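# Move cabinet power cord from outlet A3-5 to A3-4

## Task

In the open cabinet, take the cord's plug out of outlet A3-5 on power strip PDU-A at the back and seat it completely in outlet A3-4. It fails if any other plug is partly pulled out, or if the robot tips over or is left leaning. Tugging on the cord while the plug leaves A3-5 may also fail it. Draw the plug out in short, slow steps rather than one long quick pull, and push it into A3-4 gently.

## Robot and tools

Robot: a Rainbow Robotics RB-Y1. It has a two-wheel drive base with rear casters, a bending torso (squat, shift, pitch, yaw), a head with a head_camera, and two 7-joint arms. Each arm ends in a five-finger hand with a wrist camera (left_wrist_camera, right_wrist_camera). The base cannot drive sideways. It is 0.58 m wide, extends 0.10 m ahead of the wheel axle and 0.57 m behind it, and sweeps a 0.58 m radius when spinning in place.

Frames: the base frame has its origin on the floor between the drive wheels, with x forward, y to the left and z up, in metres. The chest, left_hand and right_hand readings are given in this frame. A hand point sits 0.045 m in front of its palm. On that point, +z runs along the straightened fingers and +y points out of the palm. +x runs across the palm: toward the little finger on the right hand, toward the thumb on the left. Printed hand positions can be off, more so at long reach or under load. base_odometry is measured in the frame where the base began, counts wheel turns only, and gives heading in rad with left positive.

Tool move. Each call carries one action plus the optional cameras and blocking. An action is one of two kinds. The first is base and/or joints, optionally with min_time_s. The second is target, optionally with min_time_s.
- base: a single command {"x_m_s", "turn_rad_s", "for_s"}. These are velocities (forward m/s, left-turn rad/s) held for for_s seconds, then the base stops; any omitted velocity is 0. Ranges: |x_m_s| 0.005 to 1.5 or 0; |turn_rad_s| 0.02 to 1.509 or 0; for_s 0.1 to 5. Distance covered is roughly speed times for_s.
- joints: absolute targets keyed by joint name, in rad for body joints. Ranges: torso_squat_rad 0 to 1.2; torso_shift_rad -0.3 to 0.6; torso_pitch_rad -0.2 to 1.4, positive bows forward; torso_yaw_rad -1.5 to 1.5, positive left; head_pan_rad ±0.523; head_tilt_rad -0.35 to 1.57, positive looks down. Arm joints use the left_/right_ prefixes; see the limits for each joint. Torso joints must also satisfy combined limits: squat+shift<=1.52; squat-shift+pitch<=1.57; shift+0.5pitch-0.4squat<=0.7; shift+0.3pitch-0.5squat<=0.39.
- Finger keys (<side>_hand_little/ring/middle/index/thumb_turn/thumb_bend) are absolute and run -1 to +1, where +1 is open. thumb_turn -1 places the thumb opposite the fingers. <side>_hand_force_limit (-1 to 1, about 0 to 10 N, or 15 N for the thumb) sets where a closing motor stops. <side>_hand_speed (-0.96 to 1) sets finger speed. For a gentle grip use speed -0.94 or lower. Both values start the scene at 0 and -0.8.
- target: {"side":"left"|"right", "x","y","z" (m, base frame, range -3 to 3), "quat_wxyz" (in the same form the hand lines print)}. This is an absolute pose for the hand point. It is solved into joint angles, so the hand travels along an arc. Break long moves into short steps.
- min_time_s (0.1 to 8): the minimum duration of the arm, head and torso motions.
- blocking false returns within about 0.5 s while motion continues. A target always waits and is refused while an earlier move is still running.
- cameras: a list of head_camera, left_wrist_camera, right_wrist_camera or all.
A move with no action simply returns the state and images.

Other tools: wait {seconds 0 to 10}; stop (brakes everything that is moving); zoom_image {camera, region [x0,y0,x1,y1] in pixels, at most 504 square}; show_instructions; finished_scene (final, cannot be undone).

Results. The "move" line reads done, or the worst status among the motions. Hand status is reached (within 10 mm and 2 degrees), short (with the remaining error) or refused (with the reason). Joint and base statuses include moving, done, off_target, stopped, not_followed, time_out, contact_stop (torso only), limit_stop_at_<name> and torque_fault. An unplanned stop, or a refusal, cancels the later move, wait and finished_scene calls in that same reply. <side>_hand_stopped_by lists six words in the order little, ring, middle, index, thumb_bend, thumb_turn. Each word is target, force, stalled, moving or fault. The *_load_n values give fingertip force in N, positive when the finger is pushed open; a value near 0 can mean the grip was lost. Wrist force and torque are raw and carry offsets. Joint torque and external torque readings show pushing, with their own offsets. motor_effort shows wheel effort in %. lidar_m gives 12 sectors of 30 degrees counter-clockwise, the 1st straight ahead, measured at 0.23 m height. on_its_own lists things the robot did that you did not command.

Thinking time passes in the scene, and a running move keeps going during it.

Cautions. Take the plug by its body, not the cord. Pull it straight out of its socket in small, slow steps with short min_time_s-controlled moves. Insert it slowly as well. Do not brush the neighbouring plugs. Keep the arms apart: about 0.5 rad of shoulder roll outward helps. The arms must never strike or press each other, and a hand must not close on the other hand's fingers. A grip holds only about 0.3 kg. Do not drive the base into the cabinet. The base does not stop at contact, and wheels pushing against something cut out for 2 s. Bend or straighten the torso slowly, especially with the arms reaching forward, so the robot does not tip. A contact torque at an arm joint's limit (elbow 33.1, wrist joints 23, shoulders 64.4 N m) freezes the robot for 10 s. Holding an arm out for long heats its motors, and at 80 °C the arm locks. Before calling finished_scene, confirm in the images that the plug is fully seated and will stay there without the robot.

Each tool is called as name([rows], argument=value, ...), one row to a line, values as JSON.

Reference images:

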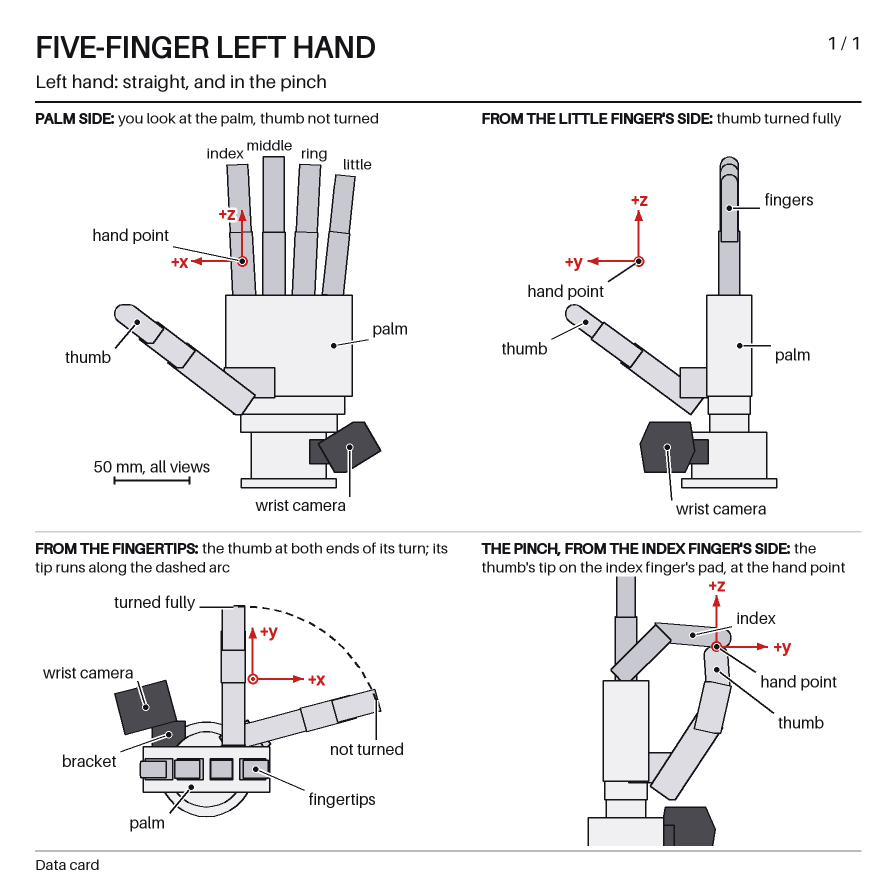

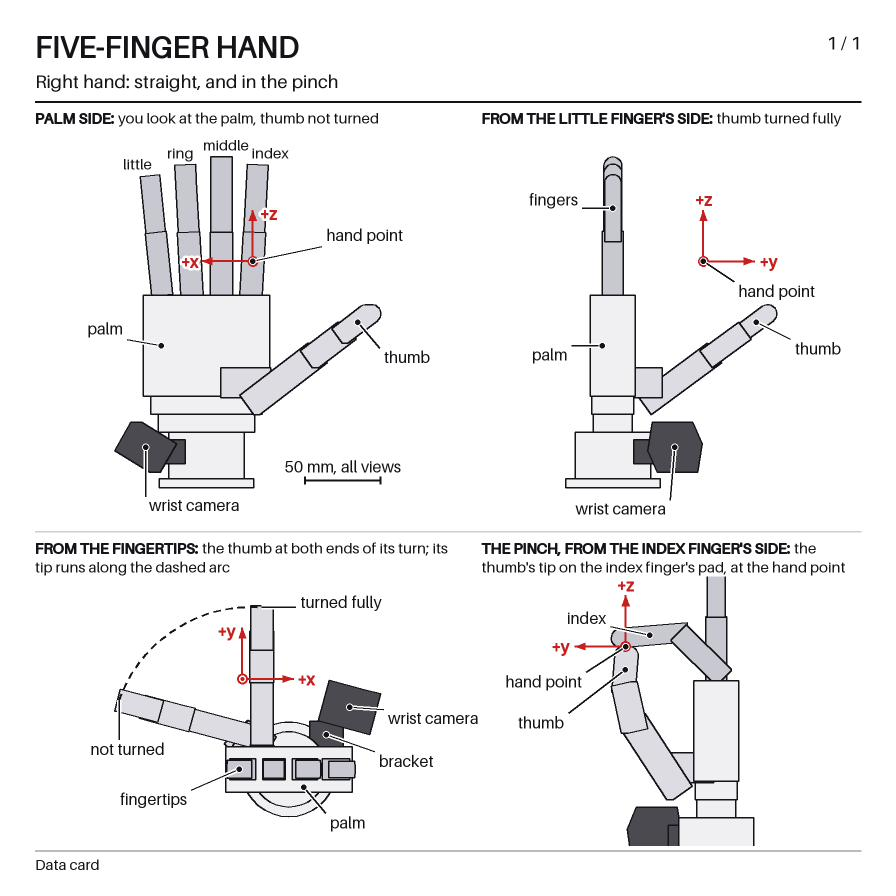

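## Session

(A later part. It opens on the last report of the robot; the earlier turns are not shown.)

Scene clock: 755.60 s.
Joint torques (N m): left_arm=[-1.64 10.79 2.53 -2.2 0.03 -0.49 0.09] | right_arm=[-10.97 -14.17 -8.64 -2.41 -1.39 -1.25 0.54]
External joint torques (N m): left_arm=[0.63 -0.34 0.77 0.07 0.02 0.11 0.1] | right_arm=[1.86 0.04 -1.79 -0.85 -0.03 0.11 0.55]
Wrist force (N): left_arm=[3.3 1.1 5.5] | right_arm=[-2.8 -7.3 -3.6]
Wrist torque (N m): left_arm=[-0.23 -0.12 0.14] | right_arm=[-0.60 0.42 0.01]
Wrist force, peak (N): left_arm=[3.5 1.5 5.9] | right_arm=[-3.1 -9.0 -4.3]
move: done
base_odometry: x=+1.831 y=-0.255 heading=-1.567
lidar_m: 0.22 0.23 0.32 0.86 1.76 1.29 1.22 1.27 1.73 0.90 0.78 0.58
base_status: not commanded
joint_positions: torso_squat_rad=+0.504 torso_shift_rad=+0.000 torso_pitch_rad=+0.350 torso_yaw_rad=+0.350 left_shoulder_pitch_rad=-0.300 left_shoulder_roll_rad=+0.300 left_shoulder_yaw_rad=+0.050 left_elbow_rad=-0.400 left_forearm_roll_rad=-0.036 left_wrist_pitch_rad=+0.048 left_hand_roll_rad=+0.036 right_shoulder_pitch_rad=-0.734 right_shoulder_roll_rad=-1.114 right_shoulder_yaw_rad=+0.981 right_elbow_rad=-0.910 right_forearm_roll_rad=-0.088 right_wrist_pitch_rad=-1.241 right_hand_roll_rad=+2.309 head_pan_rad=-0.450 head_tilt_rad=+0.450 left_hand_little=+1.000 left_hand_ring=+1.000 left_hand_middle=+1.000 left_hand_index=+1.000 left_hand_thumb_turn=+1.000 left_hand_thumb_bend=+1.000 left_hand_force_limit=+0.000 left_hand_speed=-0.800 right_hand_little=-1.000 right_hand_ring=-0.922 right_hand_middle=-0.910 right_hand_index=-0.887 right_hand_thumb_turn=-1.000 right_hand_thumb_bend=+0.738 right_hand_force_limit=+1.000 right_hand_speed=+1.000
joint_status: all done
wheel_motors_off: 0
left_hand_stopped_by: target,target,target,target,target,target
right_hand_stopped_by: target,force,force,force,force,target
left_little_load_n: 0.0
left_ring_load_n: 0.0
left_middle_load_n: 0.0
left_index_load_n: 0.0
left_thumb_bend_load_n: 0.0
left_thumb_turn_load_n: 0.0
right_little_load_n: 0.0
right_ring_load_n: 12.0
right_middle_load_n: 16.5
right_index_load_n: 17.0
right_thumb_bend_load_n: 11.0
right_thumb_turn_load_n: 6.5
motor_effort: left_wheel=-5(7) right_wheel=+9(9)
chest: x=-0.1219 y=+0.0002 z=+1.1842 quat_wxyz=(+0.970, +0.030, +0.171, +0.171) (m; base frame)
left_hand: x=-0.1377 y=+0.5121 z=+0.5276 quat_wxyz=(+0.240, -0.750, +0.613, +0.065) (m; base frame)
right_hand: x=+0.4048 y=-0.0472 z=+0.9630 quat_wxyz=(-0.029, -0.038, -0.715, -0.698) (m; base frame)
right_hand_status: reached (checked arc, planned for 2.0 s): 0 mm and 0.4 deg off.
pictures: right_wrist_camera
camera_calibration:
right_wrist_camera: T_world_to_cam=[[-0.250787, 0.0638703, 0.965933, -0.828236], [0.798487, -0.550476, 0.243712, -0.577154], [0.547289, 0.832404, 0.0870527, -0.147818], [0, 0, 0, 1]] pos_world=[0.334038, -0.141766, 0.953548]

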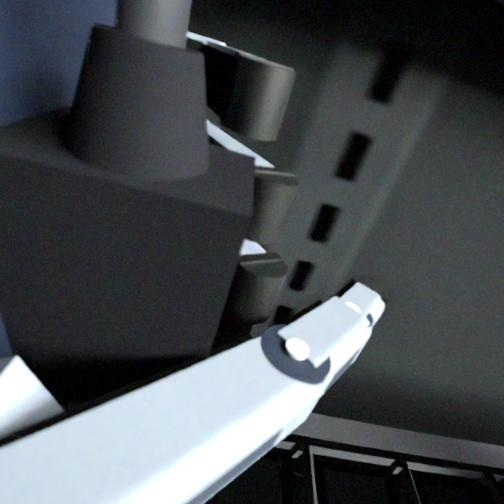

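move(joints={"right_hand_thumb_bend": -0.99})

move(target={"side":"right","x":0.409,"y":-0.0467,"z":0.9625,"quat_wxyz":[0.0313,0.0399,0.7161,0.6964]}, min_time_s=2, cameras=["right_wrist_camera"])

zoom_image(camera="right_wrist_camera", region=[0, 0, 300, 300])

Scene clock: 765.67 s.
Joint torques (N m): left_arm=[-1.87 10.97 2.04 -2 0.13 -0.55 0.03] | right_arm=[-11.36 -13.87 -8.19 -2.32 -1.31 -1.09 0.59]
External joint torques (N m): left_arm=[0.4 -0.16 0.28 0.26 0.12 0.06 0.04] | right_arm=[1.47 0.34 -1.35 -0.76 0.05 0.27 0.6]
Wrist force (N): left_arm=[2.9 1.6 5.5] | right_arm=[-2.2 -7.8 -4.1]
Wrist torque (N m): left_arm=[-0.14 -0.08 0.09] | right_arm=[-0.52 0.42 0.01]
Wrist force, peak (N): left_arm=[3.2 1.5 5.9] | right_arm=[-2.6 -9.1 -3.7]
move: off_target
base_odometry: x=+1.831 y=-0.255 heading=-1.567
lidar_m: 0.22 0.23 0.32 0.86 1.78 1.29 1.22 1.27 1.73 0.90 0.77 0.58
base_status: not commanded
joint_positions: torso_squat_rad=+0.504 torso_shift_rad=+0.000 torso_pitch_rad=+0.350 torso_yaw_rad=+0.350 left_shoulder_pitch_rad=-0.300 left_shoulder_roll_rad=+0.300 left_shoulder_yaw_rad=+0.050 left_elbow_rad=-0.400 left_forearm_roll_rad=-0.036 left_wrist_pitch_rad=+0.048 left_hand_roll_rad=+0.036 right_shoulder_pitch_rad=-0.734 right_shoulder_roll_rad=-1.114 right_shoulder_yaw_rad=+0.981 right_elbow_rad=-0.910 right_forearm_roll_rad=-0.088 right_wrist_pitch_rad=-1.241 right_hand_roll_rad=+2.309 head_pan_rad=-0.450 head_tilt_rad=+0.450 left_hand_little=+1.000 left_hand_ring=+1.000 left_hand_middle=+1.000 left_hand_index=+1.000 left_hand_thumb_turn=+1.000 left_hand_thumb_bend=+1.000 left_hand_force_limit=+0.000 left_hand_speed=-0.800 right_hand_little=-1.000 right_hand_ring=-0.922 right_hand_middle=-0.910 right_hand_index=-0.887 right_hand_thumb_turn=-0.999 right_hand_thumb_bend=+0.683 right_hand_force_limit=+1.000 right_hand_speed=+1.000
joint_status: right_hand_thumb_bend off_target (ended at +0.683, target -0.990)
wheel_motors_off: 0
left_hand_stopped_by: target,target,target,target,target,target
right_hand_stopped_by: target,force,force,force,force,target
left_little_load_n: 0.0
left_ring_load_n: 0.0
left_middle_load_n: 0.0
left_index_load_n: -0.5
left_thumb_bend_load_n: 0.0
left_thumb_turn_load_n: 0.0
right_little_load_n: 0.0
right_ring_load_n: 12.0
right_middle_load_n: 16.5
right_index_load_n: 17.0
right_thumb_bend_load_n: 19.0
right_thumb_turn_load_n: 8.0
motor_effort: left_wheel=-5(6) right_wheel=+9(9)
chest: x=-0.1219 y=+0.0002 z=+1.1842 quat_wxyz=(+0.970, +0.030, +0.171, +0.171) (m; base frame)
left_hand: x=-0.1377 y=+0.5121 z=+0.5276 quat_wxyz=(+0.240, -0.750, +0.613, +0.065) (m; base frame)
right_hand: x=+0.4048 y=-0.0472 z=+0.9630 quat_wxyz=(-0.029, -0.038, -0.715, -0.698) (m; base frame)
pictures: none

Scene clock: 768.00 s.
Joint torques (N m): left_arm=[-2.11 11.11 2.14 -2.19 0.2 -0.44 0.14] | right_arm=[-13.76 -12.17 -5.35 -1.34 -1.09 -1.1 -0.11]
External joint torques (N m): left_arm=[0.17 -0.02 0.38 0.08 0.19 0.17 0.15] | right_arm=[-0.77 2.01 1.47 0.2 0.28 0.25 -0.1]
Wrist force (N): left_arm=[2.8 1.5 5.5] | right_arm=[-2.5 -7.6 -4.2]
Wrist torque (N m): left_arm=[-0.16 -0.06 0.10] | right_arm=[-0.58 0.44 -0.14]
Wrist force, peak (N): left_arm=[3.0 1.5 6.0] | right_arm=[-2.8 -8.9 -4.0]
move: done
base_odometry: x=+1.831 y=-0.255 heading=-1.567
lidar_m: 0.22 0.23 0.32 0.86 1.77 1.29 1.23 1.27 1.73 0.91 0.77 0.57
base_status: not commanded
joint_positions: torso_squat_rad=+0.504 torso_shift_rad=+0.000 torso_pitch_rad=+0.350 torso_yaw_rad=+0.350 left_shoulder_pitch_rad=-0.300 left_shoulder_roll_rad=+0.300 left_shoulder_yaw_rad=+0.050 left_elbow_rad=-0.400 left_forearm_roll_rad=-0.036 left_wrist_pitch_rad=+0.048 left_hand_roll_rad=+0.036 right_shoulder_pitch_rad=-0.743 right_shoulder_roll_rad=-1.108 right_shoulder_yaw_rad=+0.982 right_elbow_rad=-0.895 right_forearm_roll_rad=-0.087 right_wrist_pitch_rad=-1.240 right_hand_roll_rad=+2.303 head_pan_rad=-0.450 head_tilt_rad=+0.450 left_hand_little=+1.000 left_hand_ring=+1.000 left_hand_middle=+1.000 left_hand_index=+1.000 left_hand_thumb_turn=+1.000 left_hand_thumb_bend=+1.000 left_hand_force_limit=+0.000 left_hand_speed=-0.800 right_hand_little=-1.000 right_hand_ring=-0.922 right_hand_middle=-0.910 right_hand_index=-0.887 right_hand_thumb_turn=-0.999 right_hand_thumb_bend=+0.683 right_hand_force_limit=+1.000 right_hand_speed=+1.000
joint_status: all done
wheel_motors_off: 0
left_hand_stopped_by: target,target,target,target,target,target
right_hand_stopped_by: target,force,force,force,force,target
left_little_load_n: 0.0
left_ring_load_n: 0.0
left_middle_load_n: 0.0
left_index_load_n: 0.0
left_thumb_bend_load_n: 0.0
left_thumb_turn_load_n: 0.0
right_little_load_n: 0.0
right_ring_load_n: 12.0
right_middle_load_n: 16.5
right_index_load_n: 17.0
right_thumb_bend_load_n: 19.5
right_thumb_turn_load_n: 8.0
motor_effort: left_wheel=-5(7) right_wheel=+9(9)
chest: x=-0.1219 y=+0.0002 z=+1.1842 quat_wxyz=(+0.970, +0.030, +0.171, +0.171) (m; base frame)
left_hand: x=-0.1377 y=+0.5121 z=+0.5276 quat_wxyz=(+0.240, -0.750, +0.613, +0.065) (m; base frame)
right_hand: x=+0.4091 y=-0.0469 z=+0.9627 quat_wxyz=(-0.032, -0.040, -0.716, -0.696) (m; base frame)
right_hand_status: reached (checked arc, planned for 2.0 s): 0 mm and 0.0 deg off.
pictures: right_wrist_camera
camera_calibration:
right_wrist_camera: T_world_to_cam=[[-0.249855, 0.0685625, 0.965853, -0.826937], [0.794934, -0.555009, 0.245039, -0.580413], [0.552858, 0.829014, 0.0841694, -0.15005], [0, 0, 0, 1]] pos_world=[0.337731, -0.141044, 0.953552]

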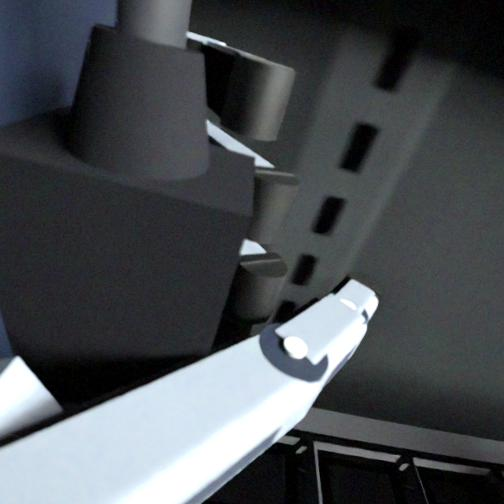

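Scaled by 1.680 from the camera's 504x504 image, which has a finer 720x720 frame.

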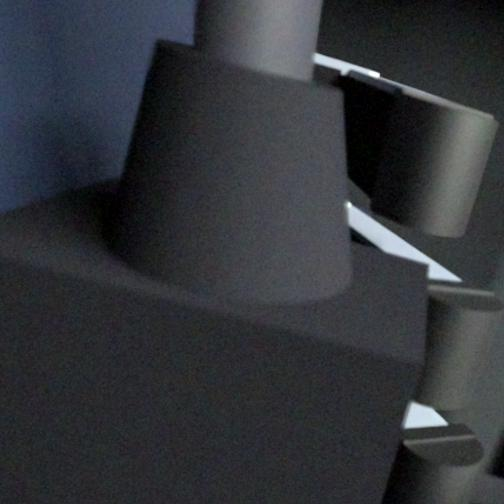

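move(target={"side": "right", "x": 0.4135, "y": -0.0468, "z": 0.9627, "quat_wxyz": [0.0313, 0.0399, 0.7161, 0.6964]}, min_time_s=2, cameras=["right_wrist_camera"])

Scene clock: 778.07 s.
Joint torques (N m): left_arm=[-1.86 11.19 1.98 -2.12 0.21 -0.51 0.17] | right_arm=[-14.38 -12.29 -5.19 -1.01 -1.27 -1.68 -0.31]
External joint torques (N m): left_arm=[0.41 0.06 0.22 0.15 0.2 0.1 0.18] | right_arm=[-1.15 1.84 1.52 0.46 0.11 -0.34 -0.3]
Wrist force (N): left_arm=[3.1 1.5 5.8] | right_arm=[-2.7 -8.1 -4.0]
Wrist torque (N m): left_arm=[-0.20 -0.11 0.10] | right_arm=[-0.63 0.48 -0.16]
Wrist force, peak (N): left_arm=[3.2 1.7 5.9] | right_arm=[-2.1 -9.0 -4.3]
move: done
base_odometry: x=+1.831 y=-0.255 heading=-1.567
lidar_m: 0.22 0.23 0.32 0.87 1.76 1.28 1.23 1.27 1.73 0.90 0.76 0.58
base_status: not commanded
joint_positions: torso_squat_rad=+0.504 torso_shift_rad=+0.000 torso_pitch_rad=+0.350 torso_yaw_rad=+0.350 left_shoulder_pitch_rad=-0.300 left_shoulder_roll_rad=+0.300 left_shoulder_yaw_rad=+0.050 left_elbow_rad=-0.400 left_forearm_roll_rad=-0.036 left_wrist_pitch_rad=+0.048 left_hand_roll_rad=+0.036 right_shoulder_pitch_rad=-0.760 right_shoulder_roll_rad=-1.096 right_shoulder_yaw_rad=+0.985 right_elbow_rad=-0.861 right_forearm_roll_rad=-0.081 right_wrist_pitch_rad=-1.255 right_hand_roll_rad=+2.293 head_pan_rad=-0.450 head_tilt_rad=+0.450 left_hand_little=+1.000 left_hand_ring=+1.000 left_hand_middle=+1.000 left_hand_index=+1.000 left_hand_thumb_turn=+1.000 left_hand_thumb_bend=+1.000 left_hand_force_limit=+0.000 left_hand_speed=-0.800 right_hand_little=-1.000 right_hand_ring=-0.922 right_hand_middle=-0.910 right_hand_index=-0.887 right_hand_thumb_turn=-0.999 right_hand_thumb_bend=+0.683 right_hand_force_limit=+1.000 right_hand_speed=+1.000
joint_status: all done
wheel_motors_off: 0
left_hand_stopped_by: target,target,target,target,target,target
right_hand_stopped_by: target,force,force,force,force,target
left_little_load_n: 0.0
left_ring_load_n: 0.0
left_middle_load_n: 0.0
left_index_load_n: 0.0
left_thumb_bend_load_n: 0.0
left_thumb_turn_load_n: 0.0
right_little_load_n: 0.0
right_ring_load_n: 12.0
right_middle_load_n: 16.5
right_index_load_n: 17.0
right_thumb_bend_load_n: 19.5
right_thumb_turn_load_n: 8.0
motor_effort: left_wheel=-7(7) right_wheel=+9(9)
chest: x=-0.1219 y=+0.0002 z=+1.1842 quat_wxyz=(+0.970, +0.030, +0.171, +0.171) (m; base frame)
left_hand: x=-0.1377 y=+0.5121 z=+0.5276 quat_wxyz=(+0.240, -0.750, +0.613, +0.065) (m; base frame)
right_hand: x=+0.4135 y=-0.0470 z=+0.9629 quat_wxyz=(-0.032, -0.040, -0.716, -0.696) (m; base frame)
right_hand_status: reached (checked arc, planned for 2.0 s): 0 mm and 0.1 deg off.
pictures: right_wrist_camera
camera_calibration:
right_wrist_camera: T_world_to_cam=[[-0.249454, 0.0694645, 0.965892, -0.826177], [0.794568, -0.555482, 0.245156, -0.584035], [0.553565, 0.828622, 0.0833728, -0.152048], [0, 0, 0, 1]] pos_world=[0.342131, -0.141041, 0.953854]

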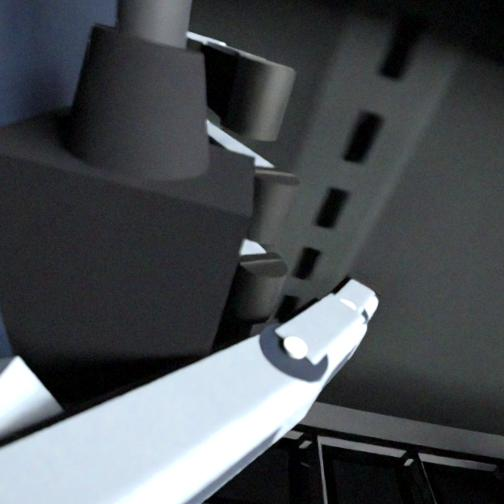

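move(target={"side": "right", "x": 0.4165, "y": -0.0469, "z": 0.9627, "quat_wxyz": [0.0313, 0.0399, 0.7161, 0.6964]}, min_time_s=2, cameras=["right_wrist_camera", "head_camera"])

zoom_image(camera="head_camera", region=[250, 150, 500, 350])

Scene clock: 781.80 s.
Joint torques (N m): left_arm=[-2.03 11.15 1.79 -2.07 0.2 -0.52 0.08] | right_arm=[-14.29 -11.98 -5.14 -1.15 -1.26 -1.74 -0.26]
External joint torques (N m): left_arm=[0.25 0.02 0.03 0.2 0.19 0.09 0.09] | right_arm=[-0.87 2.1 1.46 0.25 0.13 -0.41 -0.25]
Wrist force (N): left_arm=[3.2 1.4 5.5] | right_arm=[-2.4 -8.2 -3.5]
Wrist torque (N m): left_arm=[-0.19 -0.14 0.14] | right_arm=[-0.59 0.47 -0.16]
Wrist force, peak (N): left_arm=[3.2 1.6 6.0] | right_arm=[-2.4 -9.2 -4.3]
move: done
base_odometry: x=+1.831 y=-0.255 heading=-1.567
lidar_m: 0.22 0.23 0.32 0.86 1.77 1.30 1.23 1.27 1.74 0.90 0.76 0.57
base_status: not commanded
joint_positions: torso_squat_rad=+0.504 torso_shift_rad=+0.000 torso_pitch_rad=+0.350 torso_yaw_rad=+0.350 left_shoulder_pitch_rad=-0.300 left_shoulder_roll_rad=+0.300 left_shoulder_yaw_rad=+0.050 left_elbow_rad=-0.400 left_forearm_roll_rad=-0.036 left_wrist_pitch_rad=+0.048 left_hand_roll_rad=+0.036 right_shoulder_pitch_rad=-0.773 right_shoulder_roll_rad=-1.084 right_shoulder_yaw_rad=+0.988 right_elbow_rad=-0.832 right_forearm_roll_rad=-0.076 right_wrist_pitch_rad=-1.269 right_hand_roll_rad=+2.286 head_pan_rad=-0.450 head_tilt_rad=+0.450 left_hand_little=+1.000 left_hand_ring=+1.000 left_hand_middle=+1.000 left_hand_index=+1.000 left_hand_thumb_turn=+1.000 left_hand_thumb_bend=+1.000 left_hand_force_limit=+0.000 left_hand_speed=-0.800 right_hand_little=-1.000 right_hand_ring=-0.922 right_hand_middle=-0.910 right_hand_index=-0.887 right_hand_thumb_turn=-0.999 right_hand_thumb_bend=+0.683 right_hand_force_limit=+1.000 right_hand_speed=+1.000
joint_status: all done
wheel_motors_off: 0
left_hand_stopped_by: target,target,target,target,target,target
right_hand_stopped_by: target,force,force,force,force,target
left_little_load_n: 0.0
left_ring_load_n: 0.0
left_middle_load_n: 0.0
left_index_load_n: 0.0
left_thumb_bend_load_n: 0.0
left_thumb_turn_load_n: 0.0
right_little_load_n: 0.0
right_ring_load_n: 12.0
right_middle_load_n: 16.5
right_index_load_n: 17.5
right_thumb_bend_load_n: 19.0
right_thumb_turn_load_n: 8.0
motor_effort: left_wheel=-6(6) right_wheel=+9(9)
chest: x=-0.1220 y=+0.0002 z=+1.1842 quat_wxyz=(+0.970, +0.030, +0.171, +0.171) (m; base frame)
left_hand: x=-0.1377 y=+0.5121 z=+0.5276 quat_wxyz=(+0.240, -0.750, +0.613, +0.065) (m; base frame)
right_hand: x=+0.4166 y=-0.0471 z=+0.9629 quat_wxyz=(-0.032, -0.040, -0.716, -0.696) (m; base frame)
right_hand_status: reached (checked arc, planned for 2.0 s): 0 mm and 0.1 deg off.
pictures: head_camera, right_wrist_camera
camera_calibration:
head_camera: T_world_to_cam=[[-0.0994978, -0.991068, 0.0887911, -0.116941], [-0.701567, 0.00659312, -0.712573, 1.00672], [0.705623, -0.133192, -0.695957, 0.915032], [0, 0, 0, 1]] pos_world=[0.0489789, -0.00065858, 1.36457]
right_wrist_camera: T_world_to_cam=[[-0.249528, 0.0693227, 0.965883, -0.82531], [0.794708, -0.55528, 0.245159, -0.586473], [0.553331, 0.828769, 0.0834665, -0.153604], [0, 0, 0, 1]] pos_world=[0.345131, -0.141142, 0.953754]

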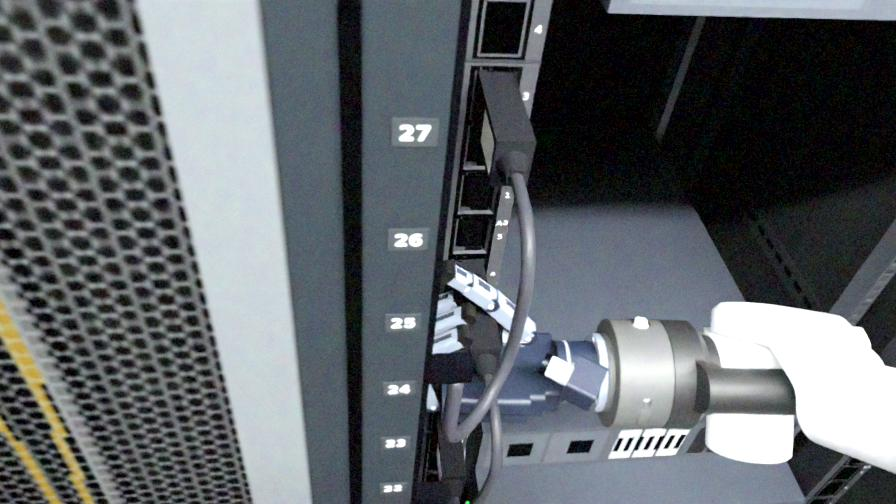

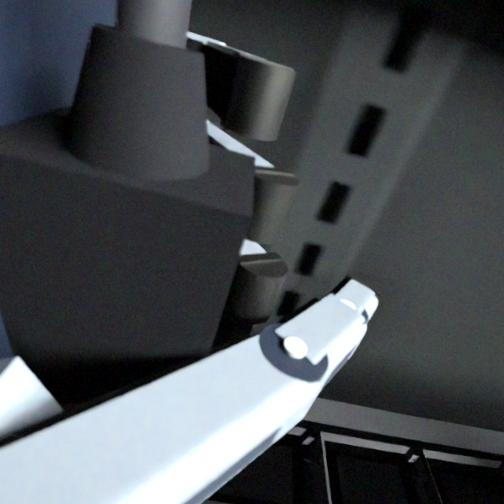

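Scaled by 2.016 from the camera's 896x504 image, which has a finer 1280x720 frame.

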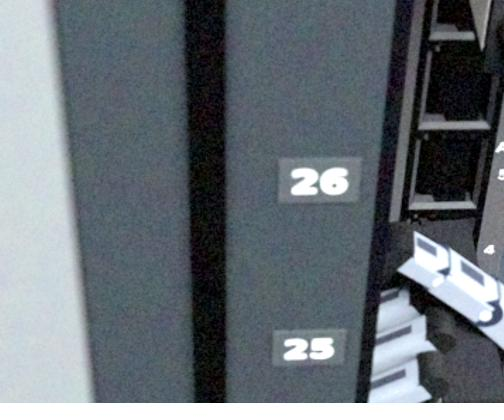

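zoom_image(camera="head_camera", region=[420, 200, 560, 420])

move(target={"side": "right", "x": 0.419, "y": -0.047, "z": 0.9627, "quat_wxyz": [0.0313, 0.0399, 0.7161, 0.6964]}, min_time_s=2)

Scaled by 2.291 from the camera's 896x504 image, which has a finer 1280x720 frame.

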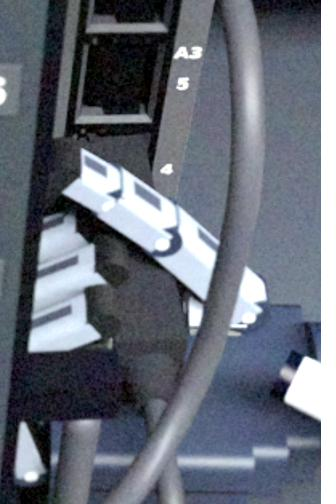

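Scene clock: 785.80 s.
Joint torques (N m): left_arm=[-1.88 10.5 2.57 -2.18 0.18 -0.5 0.05] | right_arm=[-16.59 -12.88 -6.81 2.1 -2.72 1.26 -0.91]
External joint torques (N m): left_arm=[0.4 -0.63 0.81 0.09 0.17 0.11 0.06] | right_arm=[-3.03 1.14 -0.31 3.45 -1.31 2.58 -0.9]
Wrist force (N): left_arm=[3.0 1.5 5.5] | right_arm=[12.2 -5.3 -6.5]
Wrist torque (N m): left_arm=[-0.19 -0.09 0.10] | right_arm=[-0.50 -0.34 0.15]
Wrist force, peak (N): left_arm=[3.6 1.2 5.9] | right_arm=[13.6 -4.7 -6.0]
move: done
base_odometry: x=+1.831 y=-0.255 heading=-1.567
lidar_m: 0.22 0.23 0.32 0.87 1.77 1.28 1.22 1.27 1.74 0.90 0.76 0.58
base_status: not commanded
joint_positions: torso_squat_rad=+0.504 torso_shift_rad=+0.000 torso_pitch_rad=+0.350 torso_yaw_rad=+0.350 left_shoulder_pitch_rad=-0.300 left_shoulder_roll_rad=+0.300 left_shoulder_yaw_rad=+0.050 left_elbow_rad=-0.400 left_forearm_roll_rad=-0.036 left_wrist_pitch_rad=+0.048 left_hand_roll_rad=+0.036 right_shoulder_pitch_rad=-0.783 right_shoulder_roll_rad=-1.074 right_shoulder_yaw_rad=+0.991 right_elbow_rad=-0.807 right_forearm_roll_rad=-0.072 right_wrist_pitch_rad=-1.282 right_hand_roll_rad=+2.280 head_pan_rad=-0.450 head_tilt_rad=+0.450 left_hand_little=+1.000 left_hand_ring=+1.000 left_hand_middle=+1.000 left_hand_index=+1.000 left_hand_thumb_turn=+1.000 left_hand_thumb_bend=+1.000 left_hand_force_limit=+0.000 left_hand_speed=-0.800 right_hand_little=-1.000 right_hand_ring=-0.922 right_hand_middle=-0.910 right_hand_index=-0.887 right_hand_thumb_turn=-0.999 right_hand_thumb_bend=+0.683 right_hand_force_limit=+1.000 right_hand_speed=+1.000
joint_status: all done
wheel_motors_off: 0
left_hand_stopped_by: target,target,target,target,target,target
right_hand_stopped_by: target,force,force,force,force,target
left_little_load_n: 0.0
left_ring_load_n: 0.0
left_middle_load_n: 0.0
left_index_load_n: 0.0
left_thumb_bend_load_n: 0.0
left_thumb_turn_load_n: 0.0
right_little_load_n: 0.0
right_ring_load_n: 12.0
right_middle_load_n: 16.5
right_index_load_n: 17.5
right_thumb_bend_load_n: 19.0
right_thumb_turn_load_n: 8.0
motor_effort: left_wheel=-6(6) right_wheel=+9(9)
chest: x=-0.1220 y=+0.0002 z=+1.1842 quat_wxyz=(+0.970, +0.030, +0.171, +0.171) (m; base frame)
left_hand: x=-0.1376 y=+0.5120 z=+0.5275 quat_wxyz=(+0.240, -0.750, +0.613, +0.065) (m; base frame)
right_hand: x=+0.4183 y=-0.0469 z=+0.9627 quat_wxyz=(-0.031, -0.040, -0.716, -0.696) (m; base frame)
right_hand_status: reached (checked arc, planned for 2.0 s): 1 mm and 0.0 deg off.
pictures: none

move(target={"side": "right", "x": 0.4205, "y": -0.0472, "z": 0.9628, "quat_wxyz": [0.0313, 0.0399, 0.7161, 0.6964]}, min_time_s=2, cameras=["right_wrist_camera"])

zoom_image(camera="right_wrist_camera", region=[0, 0, 320, 320])

Scene clock: 795.27 s.
Joint torques (N m): left_arm=[-2 10.88 2.49 -2.08 0.1 -0.53 0.21] | right_arm=[-18.82 -14.59 -9.04 4.4 -3.91 3.84 -1.2]
External joint torques (N m): left_arm=[0.29 -0.25 0.73 0.19 0.09 0.08 0.22] | right_arm=[-5.15 -0.61 -2.61 5.71 -2.49 5.16 -1.19]
Wrist force (N): left_arm=[3.1 1.5 5.5] | right_arm=[26.1 -2.6 -10.2]
Wrist torque (N m): left_arm=[-0.19 -0.10 0.11] | right_arm=[-0.23 -1.40 0.68]
Wrist force, peak (N): left_arm=[3.1 1.6 6.1] | right_arm=[26.5 -2.6 -10.1]
move: done
base_odometry: x=+1.831 y=-0.255 heading=-1.567
lidar_m: 0.22 0.23 0.32 0.86 1.76 1.29 1.22 1.27 1.73 0.89 0.78 0.58
base_status: not commanded
joint_positions: torso_squat_rad=+0.504 torso_shift_rad=+0.000 torso_pitch_rad=+0.350 torso_yaw_rad=+0.350 left_shoulder_pitch_rad=-0.300 left_shoulder_roll_rad=+0.300 left_shoulder_yaw_rad=+0.050 left_elbow_rad=-0.400 left_forearm_roll_rad=-0.036 left_wrist_pitch_rad=+0.048 left_hand_roll_rad=+0.036 right_shoulder_pitch_rad=-0.790 right_shoulder_roll_rad=-1.067 right_shoulder_yaw_rad=+0.993 right_elbow_rad=-0.790 right_forearm_roll_rad=-0.069 right_wrist_pitch_rad=-1.292 right_hand_roll_rad=+2.277 head_pan_rad=-0.450 head_tilt_rad=+0.450 left_hand_little=+1.000 left_hand_ring=+1.000 left_hand_middle=+1.000 left_hand_index=+1.000 left_hand_thumb_turn=+1.000 left_hand_thumb_bend=+1.000 left_hand_force_limit=+0.000 left_hand_speed=-0.800 right_hand_little=-1.000 right_hand_ring=-0.922 right_hand_middle=-0.910 right_hand_index=-0.887 right_hand_thumb_turn=-0.999 right_hand_thumb_bend=+0.683 right_hand_force_limit=+1.000 right_hand_speed=+1.000
joint_status: all done
wheel_motors_off: 0
left_hand_stopped_by: target,target,target,target,target,target
right_hand_stopped_by: target,force,force,force,force,target
left_little_load_n: 0.0
left_ring_load_n: 0.0
left_middle_load_n: 0.0
left_index_load_n: 0.0
left_thumb_bend_load_n: 0.0
left_thumb_turn_load_n: 0.0
right_little_load_n: 0.0
right_ring_load_n: 12.0
right_middle_load_n: 16.5
right_index_load_n: 17.0
right_thumb_bend_load_n: 19.5
right_thumb_turn_load_n: 7.5
motor_effort: left_wheel=-6(6) right_wheel=+12(13)
chest: x=-0.1222 y=+0.0002 z=+1.1842 quat_wxyz=(+0.970, +0.030, +0.171, +0.171) (m; base frame)
left_hand: x=-0.1376 y=+0.5120 z=+0.5275 quat_wxyz=(+0.240, -0.750, +0.613, +0.065) (m; base frame)
right_hand: x=+0.4191 y=-0.0470 z=+0.9625 quat_wxyz=(-0.030, -0.040, -0.716, -0.696) (m; base frame)
right_hand_status: reached (checked arc, planned for 2.0 s): 1 mm and 0.1 deg off.
pictures: right_wrist_camera
camera_calibration:
right_wrist_camera: T_world_to_cam=[[-0.248754, 0.067525, 0.96621, -0.825124], [0.796765, -0.552937, 0.243772, -0.587833], [0.550714, 0.830482, 0.0837437, -0.154209], [0, 0, 0, 1]] pos_world=[0.348037, -0.141251, 0.953455]

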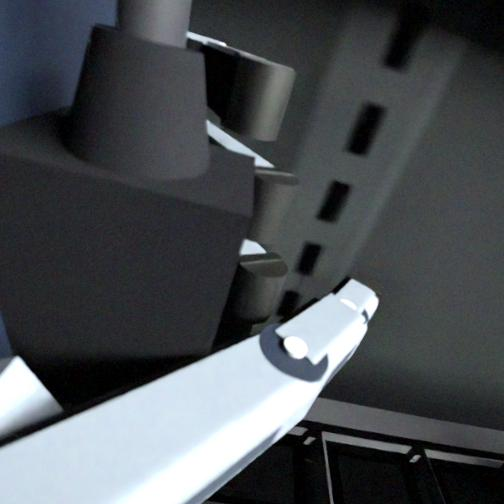

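Scaled by 1.575 from the camera's 504x504 image, which has a finer 720x720 frame.

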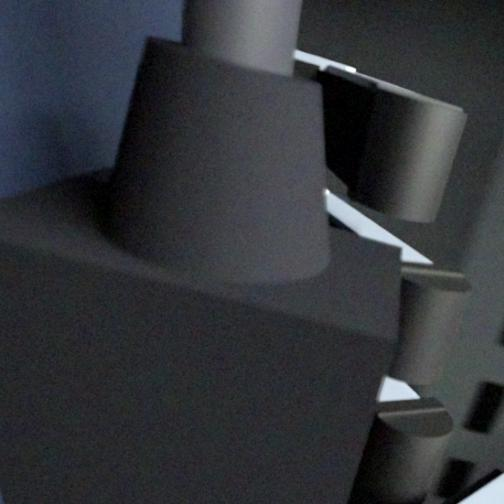

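move(target={"side": "right", "x": 0.4220, "y": -0.0472, "z": 0.9629, "quat_wxyz": [0.0313, 0.0399, 0.7161, 0.6964]}, min_time_s=2)

Scene clock: 799.17 s.
Joint torques (N m): left_arm=[-1.55 10.35 2.21 -2.15 0.13 -0.49 0.11] | right_arm=[-21.31 -15.91 -10.18 6.75 -5.14 6.15 -1.73]
External joint torques (N m): left_arm=[0.74 -0.77 0.46 0.13 0.12 0.12 0.12] | right_arm=[-7.54 -1.99 -3.83 8.03 -3.71 7.46 -1.72]
Wrist force (N): left_arm=[3.3 1.5 5.5] | right_arm=[37.5 1.0 -12.8]
Wrist torque (N m): left_arm=[-0.18 -0.12 0.12] | right_arm=[0.03 -2.00 1.01]
Wrist force, peak (N): left_arm=[3.0 1.5 6.1] | right_arm=[38.7 0.3 -11.9]
move: done
base_odometry: x=+1.831 y=-0.255 heading=-1.567
lidar_m: 0.22 0.24 0.32 0.86 1.77 1.30 1.23 1.27 1.73 0.91 0.77 0.58
base_status: not commanded
joint_positions: torso_squat_rad=+0.504 torso_shift_rad=-0.001 torso_pitch_rad=+0.349 torso_yaw_rad=+0.350 left_shoulder_pitch_rad=-0.300 left_shoulder_roll_rad=+0.300 left_shoulder_yaw_rad=+0.050 left_elbow_rad=-0.400 left_forearm_roll_rad=-0.036 left_wrist_pitch_rad=+0.048 left_hand_roll_rad=+0.036 right_shoulder_pitch_rad=-0.797 right_shoulder_roll_rad=-1.060 right_shoulder_yaw_rad=+0.995 right_elbow_rad=-0.774 right_forearm_roll_rad=-0.066 right_wrist_pitch_rad=-1.301 right_hand_roll_rad=+2.273 head_pan_rad=-0.450 head_tilt_rad=+0.450 left_hand_little=+1.000 left_hand_ring=+1.000 left_hand_middle=+1.000 left_hand_index=+1.000 left_hand_thumb_turn=+1.000 left_hand_thumb_bend=+1.000 left_hand_force_limit=+0.000 left_hand_speed=-0.800 right_hand_little=-1.000 right_hand_ring=-0.922 right_hand_middle=-0.910 right_hand_index=-0.887 right_hand_thumb_turn=-0.999 right_hand_thumb_bend=+0.684 right_hand_force_limit=+1.000 right_hand_speed=+1.000
joint_status: all done
wheel_motors_off: 0
left_hand_stopped_by: target,target,target,target,target,target
right_hand_stopped_by: target,force,force,force,force,target
left_little_load_n: 0.0
left_ring_load_n: 0.0
left_middle_load_n: 0.0
left_index_load_n: 0.0
left_thumb_bend_load_n: 0.0
left_thumb_turn_load_n: 0.0
right_little_load_n: 0.0
right_ring_load_n: 13.5
right_middle_load_n: 16.5
right_index_load_n: 15.5
right_thumb_bend_load_n: 20.0
right_thumb_turn_load_n: 5.5
motor_effort: left_wheel=-5(6) right_wheel=+16(16)
chest: x=-0.1224 y=+0.0002 z=+1.1842 quat_wxyz=(+0.970, +0.030, +0.171, +0.171) (m; base frame)
left_hand: x=-0.1376 y=+0.5120 z=+0.5276 quat_wxyz=(+0.240, -0.750, +0.613, +0.065) (m; base frame)
right_hand: x=+0.4200 y=-0.0467 z=+0.9624 quat_wxyz=(-0.029, -0.039, -0.716, -0.697) (m; base frame)
right_hand_status: reached (checked arc, planned for 2.0 s): 2 mm and 0.2 deg off.
pictures: none

move(target={"side": "right", "x": 0.4160, "y": -0.0470, "z": 0.9627, "quat_wxyz": [0.0313, 0.0399, 0.7161, 0.6964]}, min_time_s=2, cameras=["right_wrist_camera"])

zoom_image(camera="right_wrist_camera", region=[180, 190, 280, 370])

zoom_image(camera="right_wrist_camera", region=[0, 100, 280, 240])

Scene clock: 809.50 s.
Joint torques (N m): left_arm=[-1.5 10.86 2.15 -2.3 0.1 -0.47 0.12] | right_arm=[-12.24 -14.32 -8.28 -2 -1.58 -1.13 0.52]
External joint torques (N m): left_arm=[0.78 -0.27 0.39 -0.03 0.09 0.14 0.13] | right_arm=[1.25 -0.3 -1.76 -0.62 -0.17 0.19 0.53]
Wrist force (N): left_arm=[2.6 1.7 5.4] | right_arm=[-2.8 -8.2 -3.9]
Wrist torque (N m): left_arm=[-0.12 -0.01 0.08] | right_arm=[-0.60 0.50 -0.02]
Wrist force, peak (N): left_arm=[3.3 1.7 6.0] | right_arm=[39.2 0.6 -12.6]
move: done
base_odometry: x=+1.831 y=-0.255 heading=-1.567
lidar_m: 0.22 0.23 0.31 0.86 1.77 1.29 1.23 1.27 1.72 0.90 0.76 0.58
base_status: not commanded
joint_positions: torso_squat_rad=+0.504 torso_shift_rad=+0.000 torso_pitch_rad=+0.350 torso_yaw_rad=+0.350 left_shoulder_pitch_rad=-0.300 left_shoulder_roll_rad=+0.300 left_shoulder_yaw_rad=+0.050 left_elbow_rad=-0.400 left_forearm_roll_rad=-0.036 left_wrist_pitch_rad=+0.048 left_hand_roll_rad=+0.036 right_shoulder_pitch_rad=-0.777 right_shoulder_roll_rad=-1.077 right_shoulder_yaw_rad=+0.990 right_elbow_rad=-0.817 right_forearm_roll_rad=-0.073 right_wrist_pitch_rad=-1.280 right_hand_roll_rad=+2.284 head_pan_rad=-0.450 head_tilt_rad=+0.450 left_hand_little=+1.000 left_hand_ring=+1.000 left_hand_middle=+1.000 left_hand_index=+1.000 left_hand_thumb_turn=+1.000 left_hand_thumb_bend=+1.000 left_hand_force_limit=+0.000 left_hand_speed=-0.800 right_hand_little=-1.000 right_hand_ring=-0.922 right_hand_middle=-0.910 right_hand_index=-0.887 right_hand_thumb_turn=-0.999 right_hand_thumb_bend=+0.684 right_hand_force_limit=+1.000 right_hand_speed=+1.000
joint_status: all done
wheel_motors_off: 0
left_hand_stopped_by: target,target,target,target,target,target
right_hand_stopped_by: target,force,force,force,force,target
left_little_load_n: 0.0
left_ring_load_n: 0.0
left_middle_load_n: 0.0
left_index_load_n: 0.0
left_thumb_bend_load_n: 0.0
left_thumb_turn_load_n: 0.0
right_little_load_n: -0.5
right_ring_load_n: 13.5
right_middle_load_n: 16.5
right_index_load_n: 15.5
right_thumb_bend_load_n: 19.5
right_thumb_turn_load_n: 5.5
motor_effort: left_wheel=-5(6) right_wheel=+11(16)
chest: x=-0.1220 y=+0.0002 z=+1.1841 quat_wxyz=(+0.970, +0.030, +0.171, +0.171) (m; base frame)
left_hand: x=-0.1376 y=+0.5120 z=+0.5275 quat_wxyz=(+0.240, -0.750, +0.613, +0.065) (m; base frame)
right_hand: x=+0.4162 y=-0.0468 z=+0.9624 quat_wxyz=(-0.030, -0.039, -0.716, -0.697) (m; base frame)
right_hand_status: reached (checked arc, planned for 2.0 s): 0 mm and 0.2 deg off.
pictures: right_wrist_camera
camera_calibration:
right_wrist_camera: T_world_to_cam=[[-0.249597, 0.0665726, 0.966059, -0.825241], [0.796763, -0.55286, 0.243955, -0.585581], [0.550336, 0.830611, 0.0849495, -0.153805], [0, 0, 0, 1]] pos_world=[0.345236, -0.141054, 0.953152]

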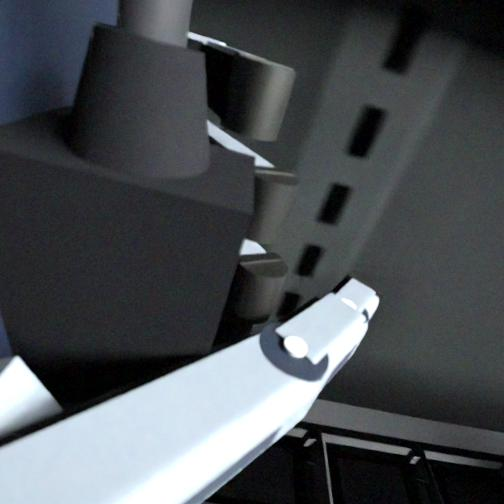

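Scaled by 2.800 from the camera's 504x504 image, which has a finer 720x720 frame.

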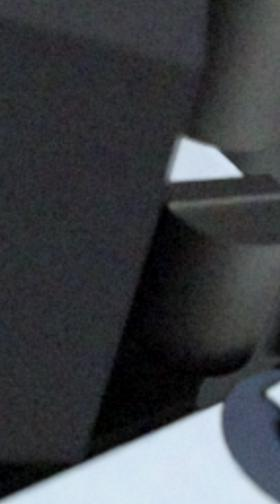

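Scaled by 1.800 from the camera's 504x504 image, which has a finer 720x720 frame.

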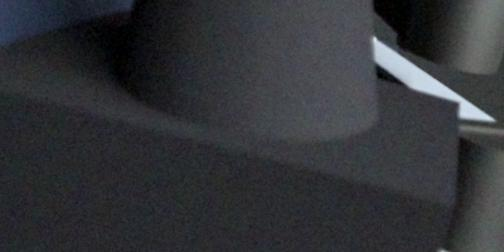

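wait(seconds=0, cameras=["head_camera"])

zoom_image(camera="head_camera", region=[440, 50, 560, 200])

zoom_image(camera="head_camera", region=[430, 250, 550, 400])

Scene clock: 818.93 s.
Joint torques (N m): left_arm=[-1.88 10.61 2.48 -1.98 0.09 -0.5 0.15] | right_arm=[-12.42 -14.22 -8.15 -2.31 -1.63 -1.06 0.68]
External joint torques (N m): left_arm=[0.39 -0.52 0.72 0.29 0.07 0.11 0.15] | right_arm=[1.07 -0.2 -1.62 -0.93 -0.22 0.26 0.68]
Wrist force (N): left_arm=[3.1 1.2 5.6] | right_arm=[-3.3 -8.5 -3.7]
Wrist torque (N m): left_arm=[-0.23 -0.09 0.12] | right_arm=[-0.62 0.66 -0.11]
Wrist force, peak (N): left_arm=[3.2 1.4 5.9] | right_arm=[-3.3 -8.6 -4.2]
base_odometry: x=+1.831 y=-0.255 heading=-1.567
lidar_m: 0.22 0.23 0.32 0.86 1.77 1.30 1.22 1.27 1.73 0.89 0.77 0.58
base_status: not commanded
joint_positions: torso_squat_rad=+0.504 torso_shift_rad=+0.000 torso_pitch_rad=+0.350 torso_yaw_rad=+0.350 left_shoulder_pitch_rad=-0.300 left_shoulder_roll_rad=+0.300 left_shoulder_yaw_rad=+0.050 left_elbow_rad=-0.400 left_forearm_roll_rad=-0.036 left_wrist_pitch_rad=+0.048 left_hand_roll_rad=+0.036 right_shoulder_pitch_rad=-0.777 right_shoulder_roll_rad=-1.077 right_shoulder_yaw_rad=+0.990 right_elbow_rad=-0.817 right_forearm_roll_rad=-0.073 right_wrist_pitch_rad=-1.280 right_hand_roll_rad=+2.284 head_pan_rad=-0.450 head_tilt_rad=+0.450 left_hand_little=+1.000 left_hand_ring=+1.000 left_hand_middle=+1.000 left_hand_index=+1.000 left_hand_thumb_turn=+1.000 left_hand_thumb_bend=+1.000 left_hand_force_limit=+0.000 left_hand_speed=-0.800 right_hand_little=-1.000 right_hand_ring=-0.922 right_hand_middle=-0.910 right_hand_index=-0.887 right_hand_thumb_turn=-0.999 right_hand_thumb_bend=+0.684 right_hand_force_limit=+1.000 right_hand_speed=+1.000
joint_status: all done
wheel_motors_off: 0
left_hand_stopped_by: target,target,target,target,target,target
right_hand_stopped_by: target,force,force,force,force,target
left_little_load_n: 0.0
left_ring_load_n: 0.0
left_middle_load_n: 0.0
left_index_load_n: 0.0
left_thumb_bend_load_n: 0.0
left_thumb_turn_load_n: 0.0
right_little_load_n: 0.0
right_ring_load_n: 13.5
right_middle_load_n: 17.0
right_index_load_n: 16.0
right_thumb_bend_load_n: 20.0
right_thumb_turn_load_n: 5.5
motor_effort: left_wheel=-6(6) right_wheel=+11(16)
chest: x=-0.1220 y=+0.0002 z=+1.1841 quat_wxyz=(+0.970, +0.030, +0.171, +0.171) (m; base frame)
left_hand: x=-0.1376 y=+0.5120 z=+0.5275 quat_wxyz=(+0.240, -0.750, +0.613, +0.065) (m; base frame)
right_hand: x=+0.4162 y=-0.0468 z=+0.9624 quat_wxyz=(-0.030, -0.039, -0.716, -0.697) (m; base frame)
right_hand_status: reached (checked arc, planned for 2.0 s): 0 mm and 0.2 deg off.
pictures: head_camera
camera_calibration:
head_camera: T_world_to_cam=[[-0.0996565, -0.991053, 0.0887811, -0.11693], [-0.701504, 0.00670103, -0.712634, 1.00673], [0.705663, -0.133299, -0.695896, 0.915017], [0, 0, 0, 1]] pos_world=[0.0488788, -0.00065917, 1.36457]

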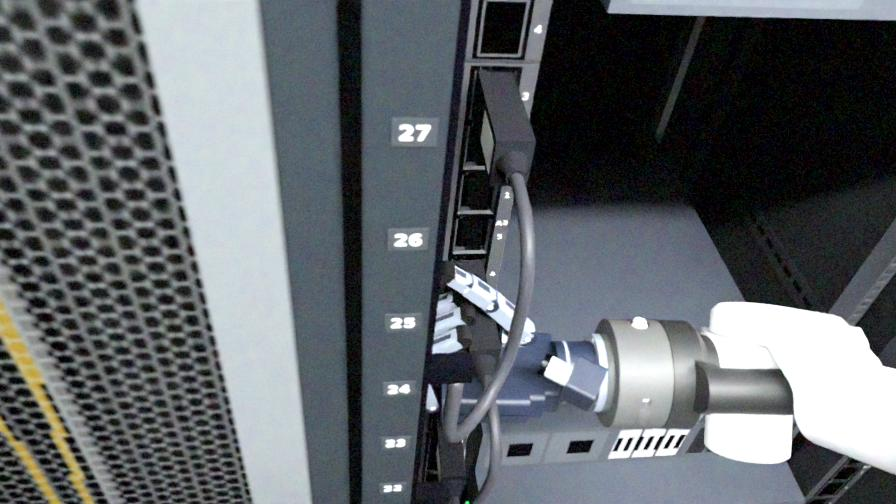

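Scaled by 3.360 from the camera's 896x504 image, which has a finer 1280x720 frame.

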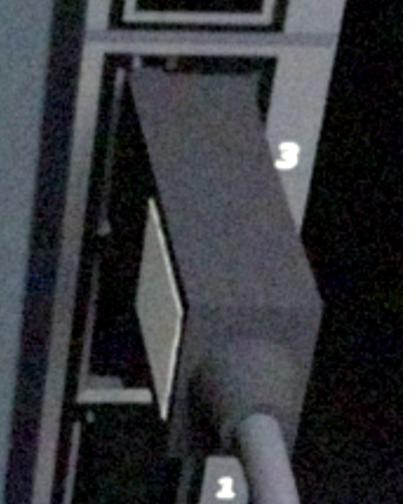

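Scaled by 3.360 from the camera's 896x504 image, which has a finer 1280x720 frame.

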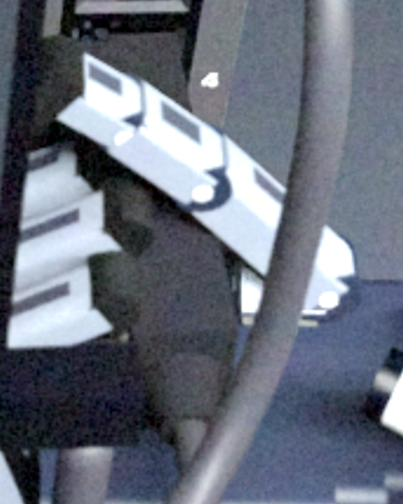

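zoom_image(camera="head_camera", region=[460, 300, 520, 380])

zoom_image(camera="head_camera", region=[470, 55, 550, 155])

Scaled by 6.300 from the camera's 896x504 image, which has a finer 1280x720 frame.

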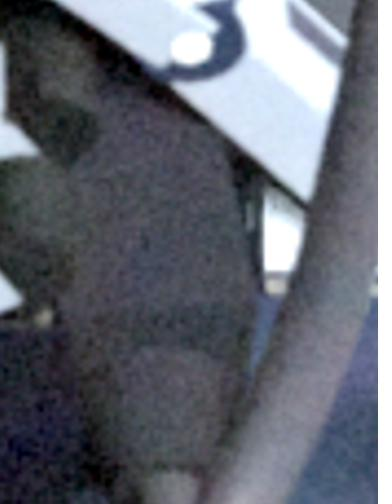

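Scaled by 5.040 from the camera's 896x504 image, which has a finer 1280x720 frame.

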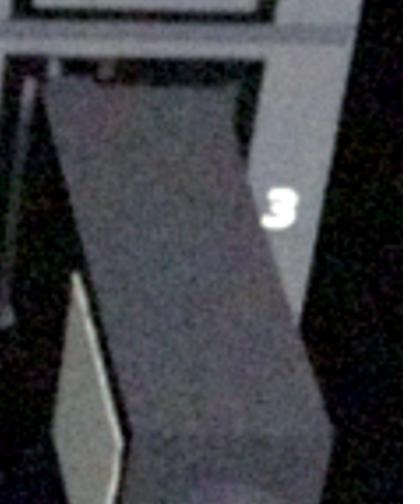

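move(target={"side": "right", "x": 0.4160, "y": -0.0468, "z": 0.9640, "quat_wxyz": [0.0313, 0.0399, 0.7161, 0.6964]}, min_time_s=1.5)

move(target={"side": "right", "x": 0.4195, "y": -0.0468, "z": 0.9640, "quat_wxyz": [0.0313, 0.0399, 0.7161, 0.6964]}, min_time_s=2)

Scene clock: 844.93 s.
Joint torques (N m): left_arm=[-1.78 10.98 2.14 -2.19 0.19 -0.58 0.17] | right_arm=[-12.02 -14.29 -8.44 -2.2 -1.49 -1.08 0.62]
External joint torques (N m): left_arm=[0.49 -0.15 0.39 0.08 0.18 0.03 0.18] | right_arm=[1.4 -0.21 -1.81 -0.78 -0.09 0.25 0.62]
Wrist force (N): left_arm=[2.6 1.3 5.6] | right_arm=[-3.4 -7.5 -3.3]
Wrist torque (N m): left_arm=[-0.22 -0.02 0.11] | right_arm=[-0.49 0.64 -0.08]
Wrist force, peak (N): left_arm=[3.2 1.7 5.9] | right_arm=[-3.2 -8.8 -3.8]
move: done
base_odometry: x=+1.831 y=-0.255 heading=-1.567
lidar_m: 0.21 0.24 0.32 0.86 1.77 1.29 1.23 1.27 1.73 0.90 0.77 0.59
base_status: not commanded
joint_positions: torso_squat_rad=+0.504 torso_shift_rad=+0.000 torso_pitch_rad=+0.350 torso_yaw_rad=+0.350 left_shoulder_pitch_rad=-0.300 left_shoulder_roll_rad=+0.300 left_shoulder_yaw_rad=+0.050 left_elbow_rad=-0.400 left_forearm_roll_rad=-0.036 left_wrist_pitch_rad=+0.048 left_hand_roll_rad=+0.036 right_shoulder_pitch_rad=-0.772 right_shoulder_roll_rad=-1.087 right_shoulder_yaw_rad=+0.988 right_elbow_rad=-0.838 right_forearm_roll_rad=-0.076 right_wrist_pitch_rad=-1.267 right_hand_roll_rad=+2.285 head_pan_rad=-0.450 head_tilt_rad=+0.450 left_hand_little=+1.000 left_hand_ring=+1.000 left_hand_middle=+1.000 left_hand_index=+1.000 left_hand_thumb_turn=+1.000 left_hand_thumb_bend=+1.000 left_hand_force_limit=+0.000 left_hand_speed=-0.800 right_hand_little=-1.000 right_hand_ring=-0.922 right_hand_middle=-0.910 right_hand_index=-0.887 right_hand_thumb_turn=-0.999 right_hand_thumb_bend=+0.684 right_hand_force_limit=+1.000 right_hand_speed=+1.000
joint_status: all done
wheel_motors_off: 0
left_hand_stopped_by: target,target,target,target,target,target
right_hand_stopped_by: target,force,force,force,force,target
left_little_load_n: 0.0
left_ring_load_n: 0.0
left_middle_load_n: 0.0
left_index_load_n: 0.5
left_thumb_bend_load_n: 0.0
left_thumb_turn_load_n: 0.0
right_little_load_n: 0.0
right_ring_load_n: 13.5
right_middle_load_n: 16.5
right_index_load_n: 15.5
right_thumb_bend_load_n: 20.0
right_thumb_turn_load_n: 5.5
motor_effort: left_wheel=-5(6) right_wheel=+11(11)
chest: x=-0.1220 y=+0.0002 z=+1.1841 quat_wxyz=(+0.970, +0.030, +0.171, +0.171) (m; base frame)
left_hand: x=-0.1376 y=+0.5120 z=+0.5275 quat_wxyz=(+0.240, -0.750, +0.613, +0.065) (m; base frame)
right_hand: x=+0.4160 y=-0.0466 z=+0.9640 quat_wxyz=(-0.031, -0.040, -0.716, -0.696) (m; base frame)
right_hand_status: reached (checked arc, planned for 1.5 s): 0 mm and 0.1 deg off.
pictures: none

Scene clock: 847.27 s.
Joint torques (N m): left_arm=[-1.78 10.7 2.14 -2.13 0.23 -0.57 0.18] | right_arm=[-19.28 -14.29 -8.83 2.33 -3.77 1.52 -0.95]
External joint torques (N m): left_arm=[0.5 -0.43 0.38 0.14 0.21 0.04 0.18] | right_arm=[-5.7 -0.26 -2.3 3.69 -2.36 2.84 -0.94]
Wrist force (N): left_arm=[2.9 1.3 5.6] | right_arm=[16.7 -7.5 -8.5]
Wrist torque (N m): left_arm=[-0.19 -0.07 0.10] | right_arm=[-0.54 -0.79 0.30]
Wrist force, peak (N): left_arm=[3.4 1.6 5.7] | right_arm=[19.1 -6.4 -7.2]
move: done
base_odometry: x=+1.831 y=-0.255 heading=-1.567
lidar_m: 0.22 0.23 0.32 0.86 1.77 1.29 1.22 1.27 1.72 0.91 0.77 0.58
base_status: not commanded
joint_positions: torso_squat_rad=+0.504 torso_shift_rad=+0.000 torso_pitch_rad=+0.350 torso_yaw_rad=+0.350 left_shoulder_pitch_rad=-0.300 left_shoulder_roll_rad=+0.300 left_shoulder_yaw_rad=+0.050 left_elbow_rad=-0.400 left_forearm_roll_rad=-0.036 left_wrist_pitch_rad=+0.048 left_hand_roll_rad=+0.036 right_shoulder_pitch_rad=-0.783 right_shoulder_roll_rad=-1.077 right_shoulder_yaw_rad=+0.991 right_elbow_rad=-0.813 right_forearm_roll_rad=-0.072 right_wrist_pitch_rad=-1.279 right_hand_roll_rad=+2.278 head_pan_rad=-0.450 head_tilt_rad=+0.450 left_hand_little=+1.000 left_hand_ring=+1.000 left_hand_middle=+1.000 left_hand_index=+1.000 left_hand_thumb_turn=+1.000 left_hand_thumb_bend=+1.000 left_hand_force_limit=+0.000 left_hand_speed=-0.800 right_hand_little=-1.000 right_hand_ring=-0.922 right_hand_middle=-0.910 right_hand_index=-0.887 right_hand_thumb_turn=-0.999 right_hand_thumb_bend=+0.684 right_hand_force_limit=+1.000 right_hand_speed=+1.000
joint_status: all done
wheel_motors_off: 0
left_hand_stopped_by: target,target,target,target,target,target
right_hand_stopped_by: target,force,force,force,force,target
left_little_load_n: 0.0
left_ring_load_n: 0.0
left_middle_load_n: 0.0
left_index_load_n: 0.0
left_thumb_bend_load_n: 0.0
left_thumb_turn_load_n: 0.0
right_little_load_n: 0.0
right_ring_load_n: 13.5
right_middle_load_n: 16.5
right_index_load_n: 16.0
right_thumb_bend_load_n: 19.5
right_thumb_turn_load_n: 5.5
motor_effort: left_wheel=-4(6) right_wheel=+11(11)
chest: x=-0.1221 y=+0.0002 z=+1.1841 quat_wxyz=(+0.970, +0.030, +0.171, +0.171) (m; base frame)
left_hand: x=-0.1376 y=+0.5120 z=+0.5275 quat_wxyz=(+0.240, -0.750, +0.613, +0.065) (m; base frame)
right_hand: x=+0.4184 y=-0.0467 z=+0.9634 quat_wxyz=(-0.030, -0.040, -0.716, -0.696) (m; base frame)
right_hand_status: reached (checked arc, planned for 2.0 s): 1 mm and 0.1 deg off.
pictures: none


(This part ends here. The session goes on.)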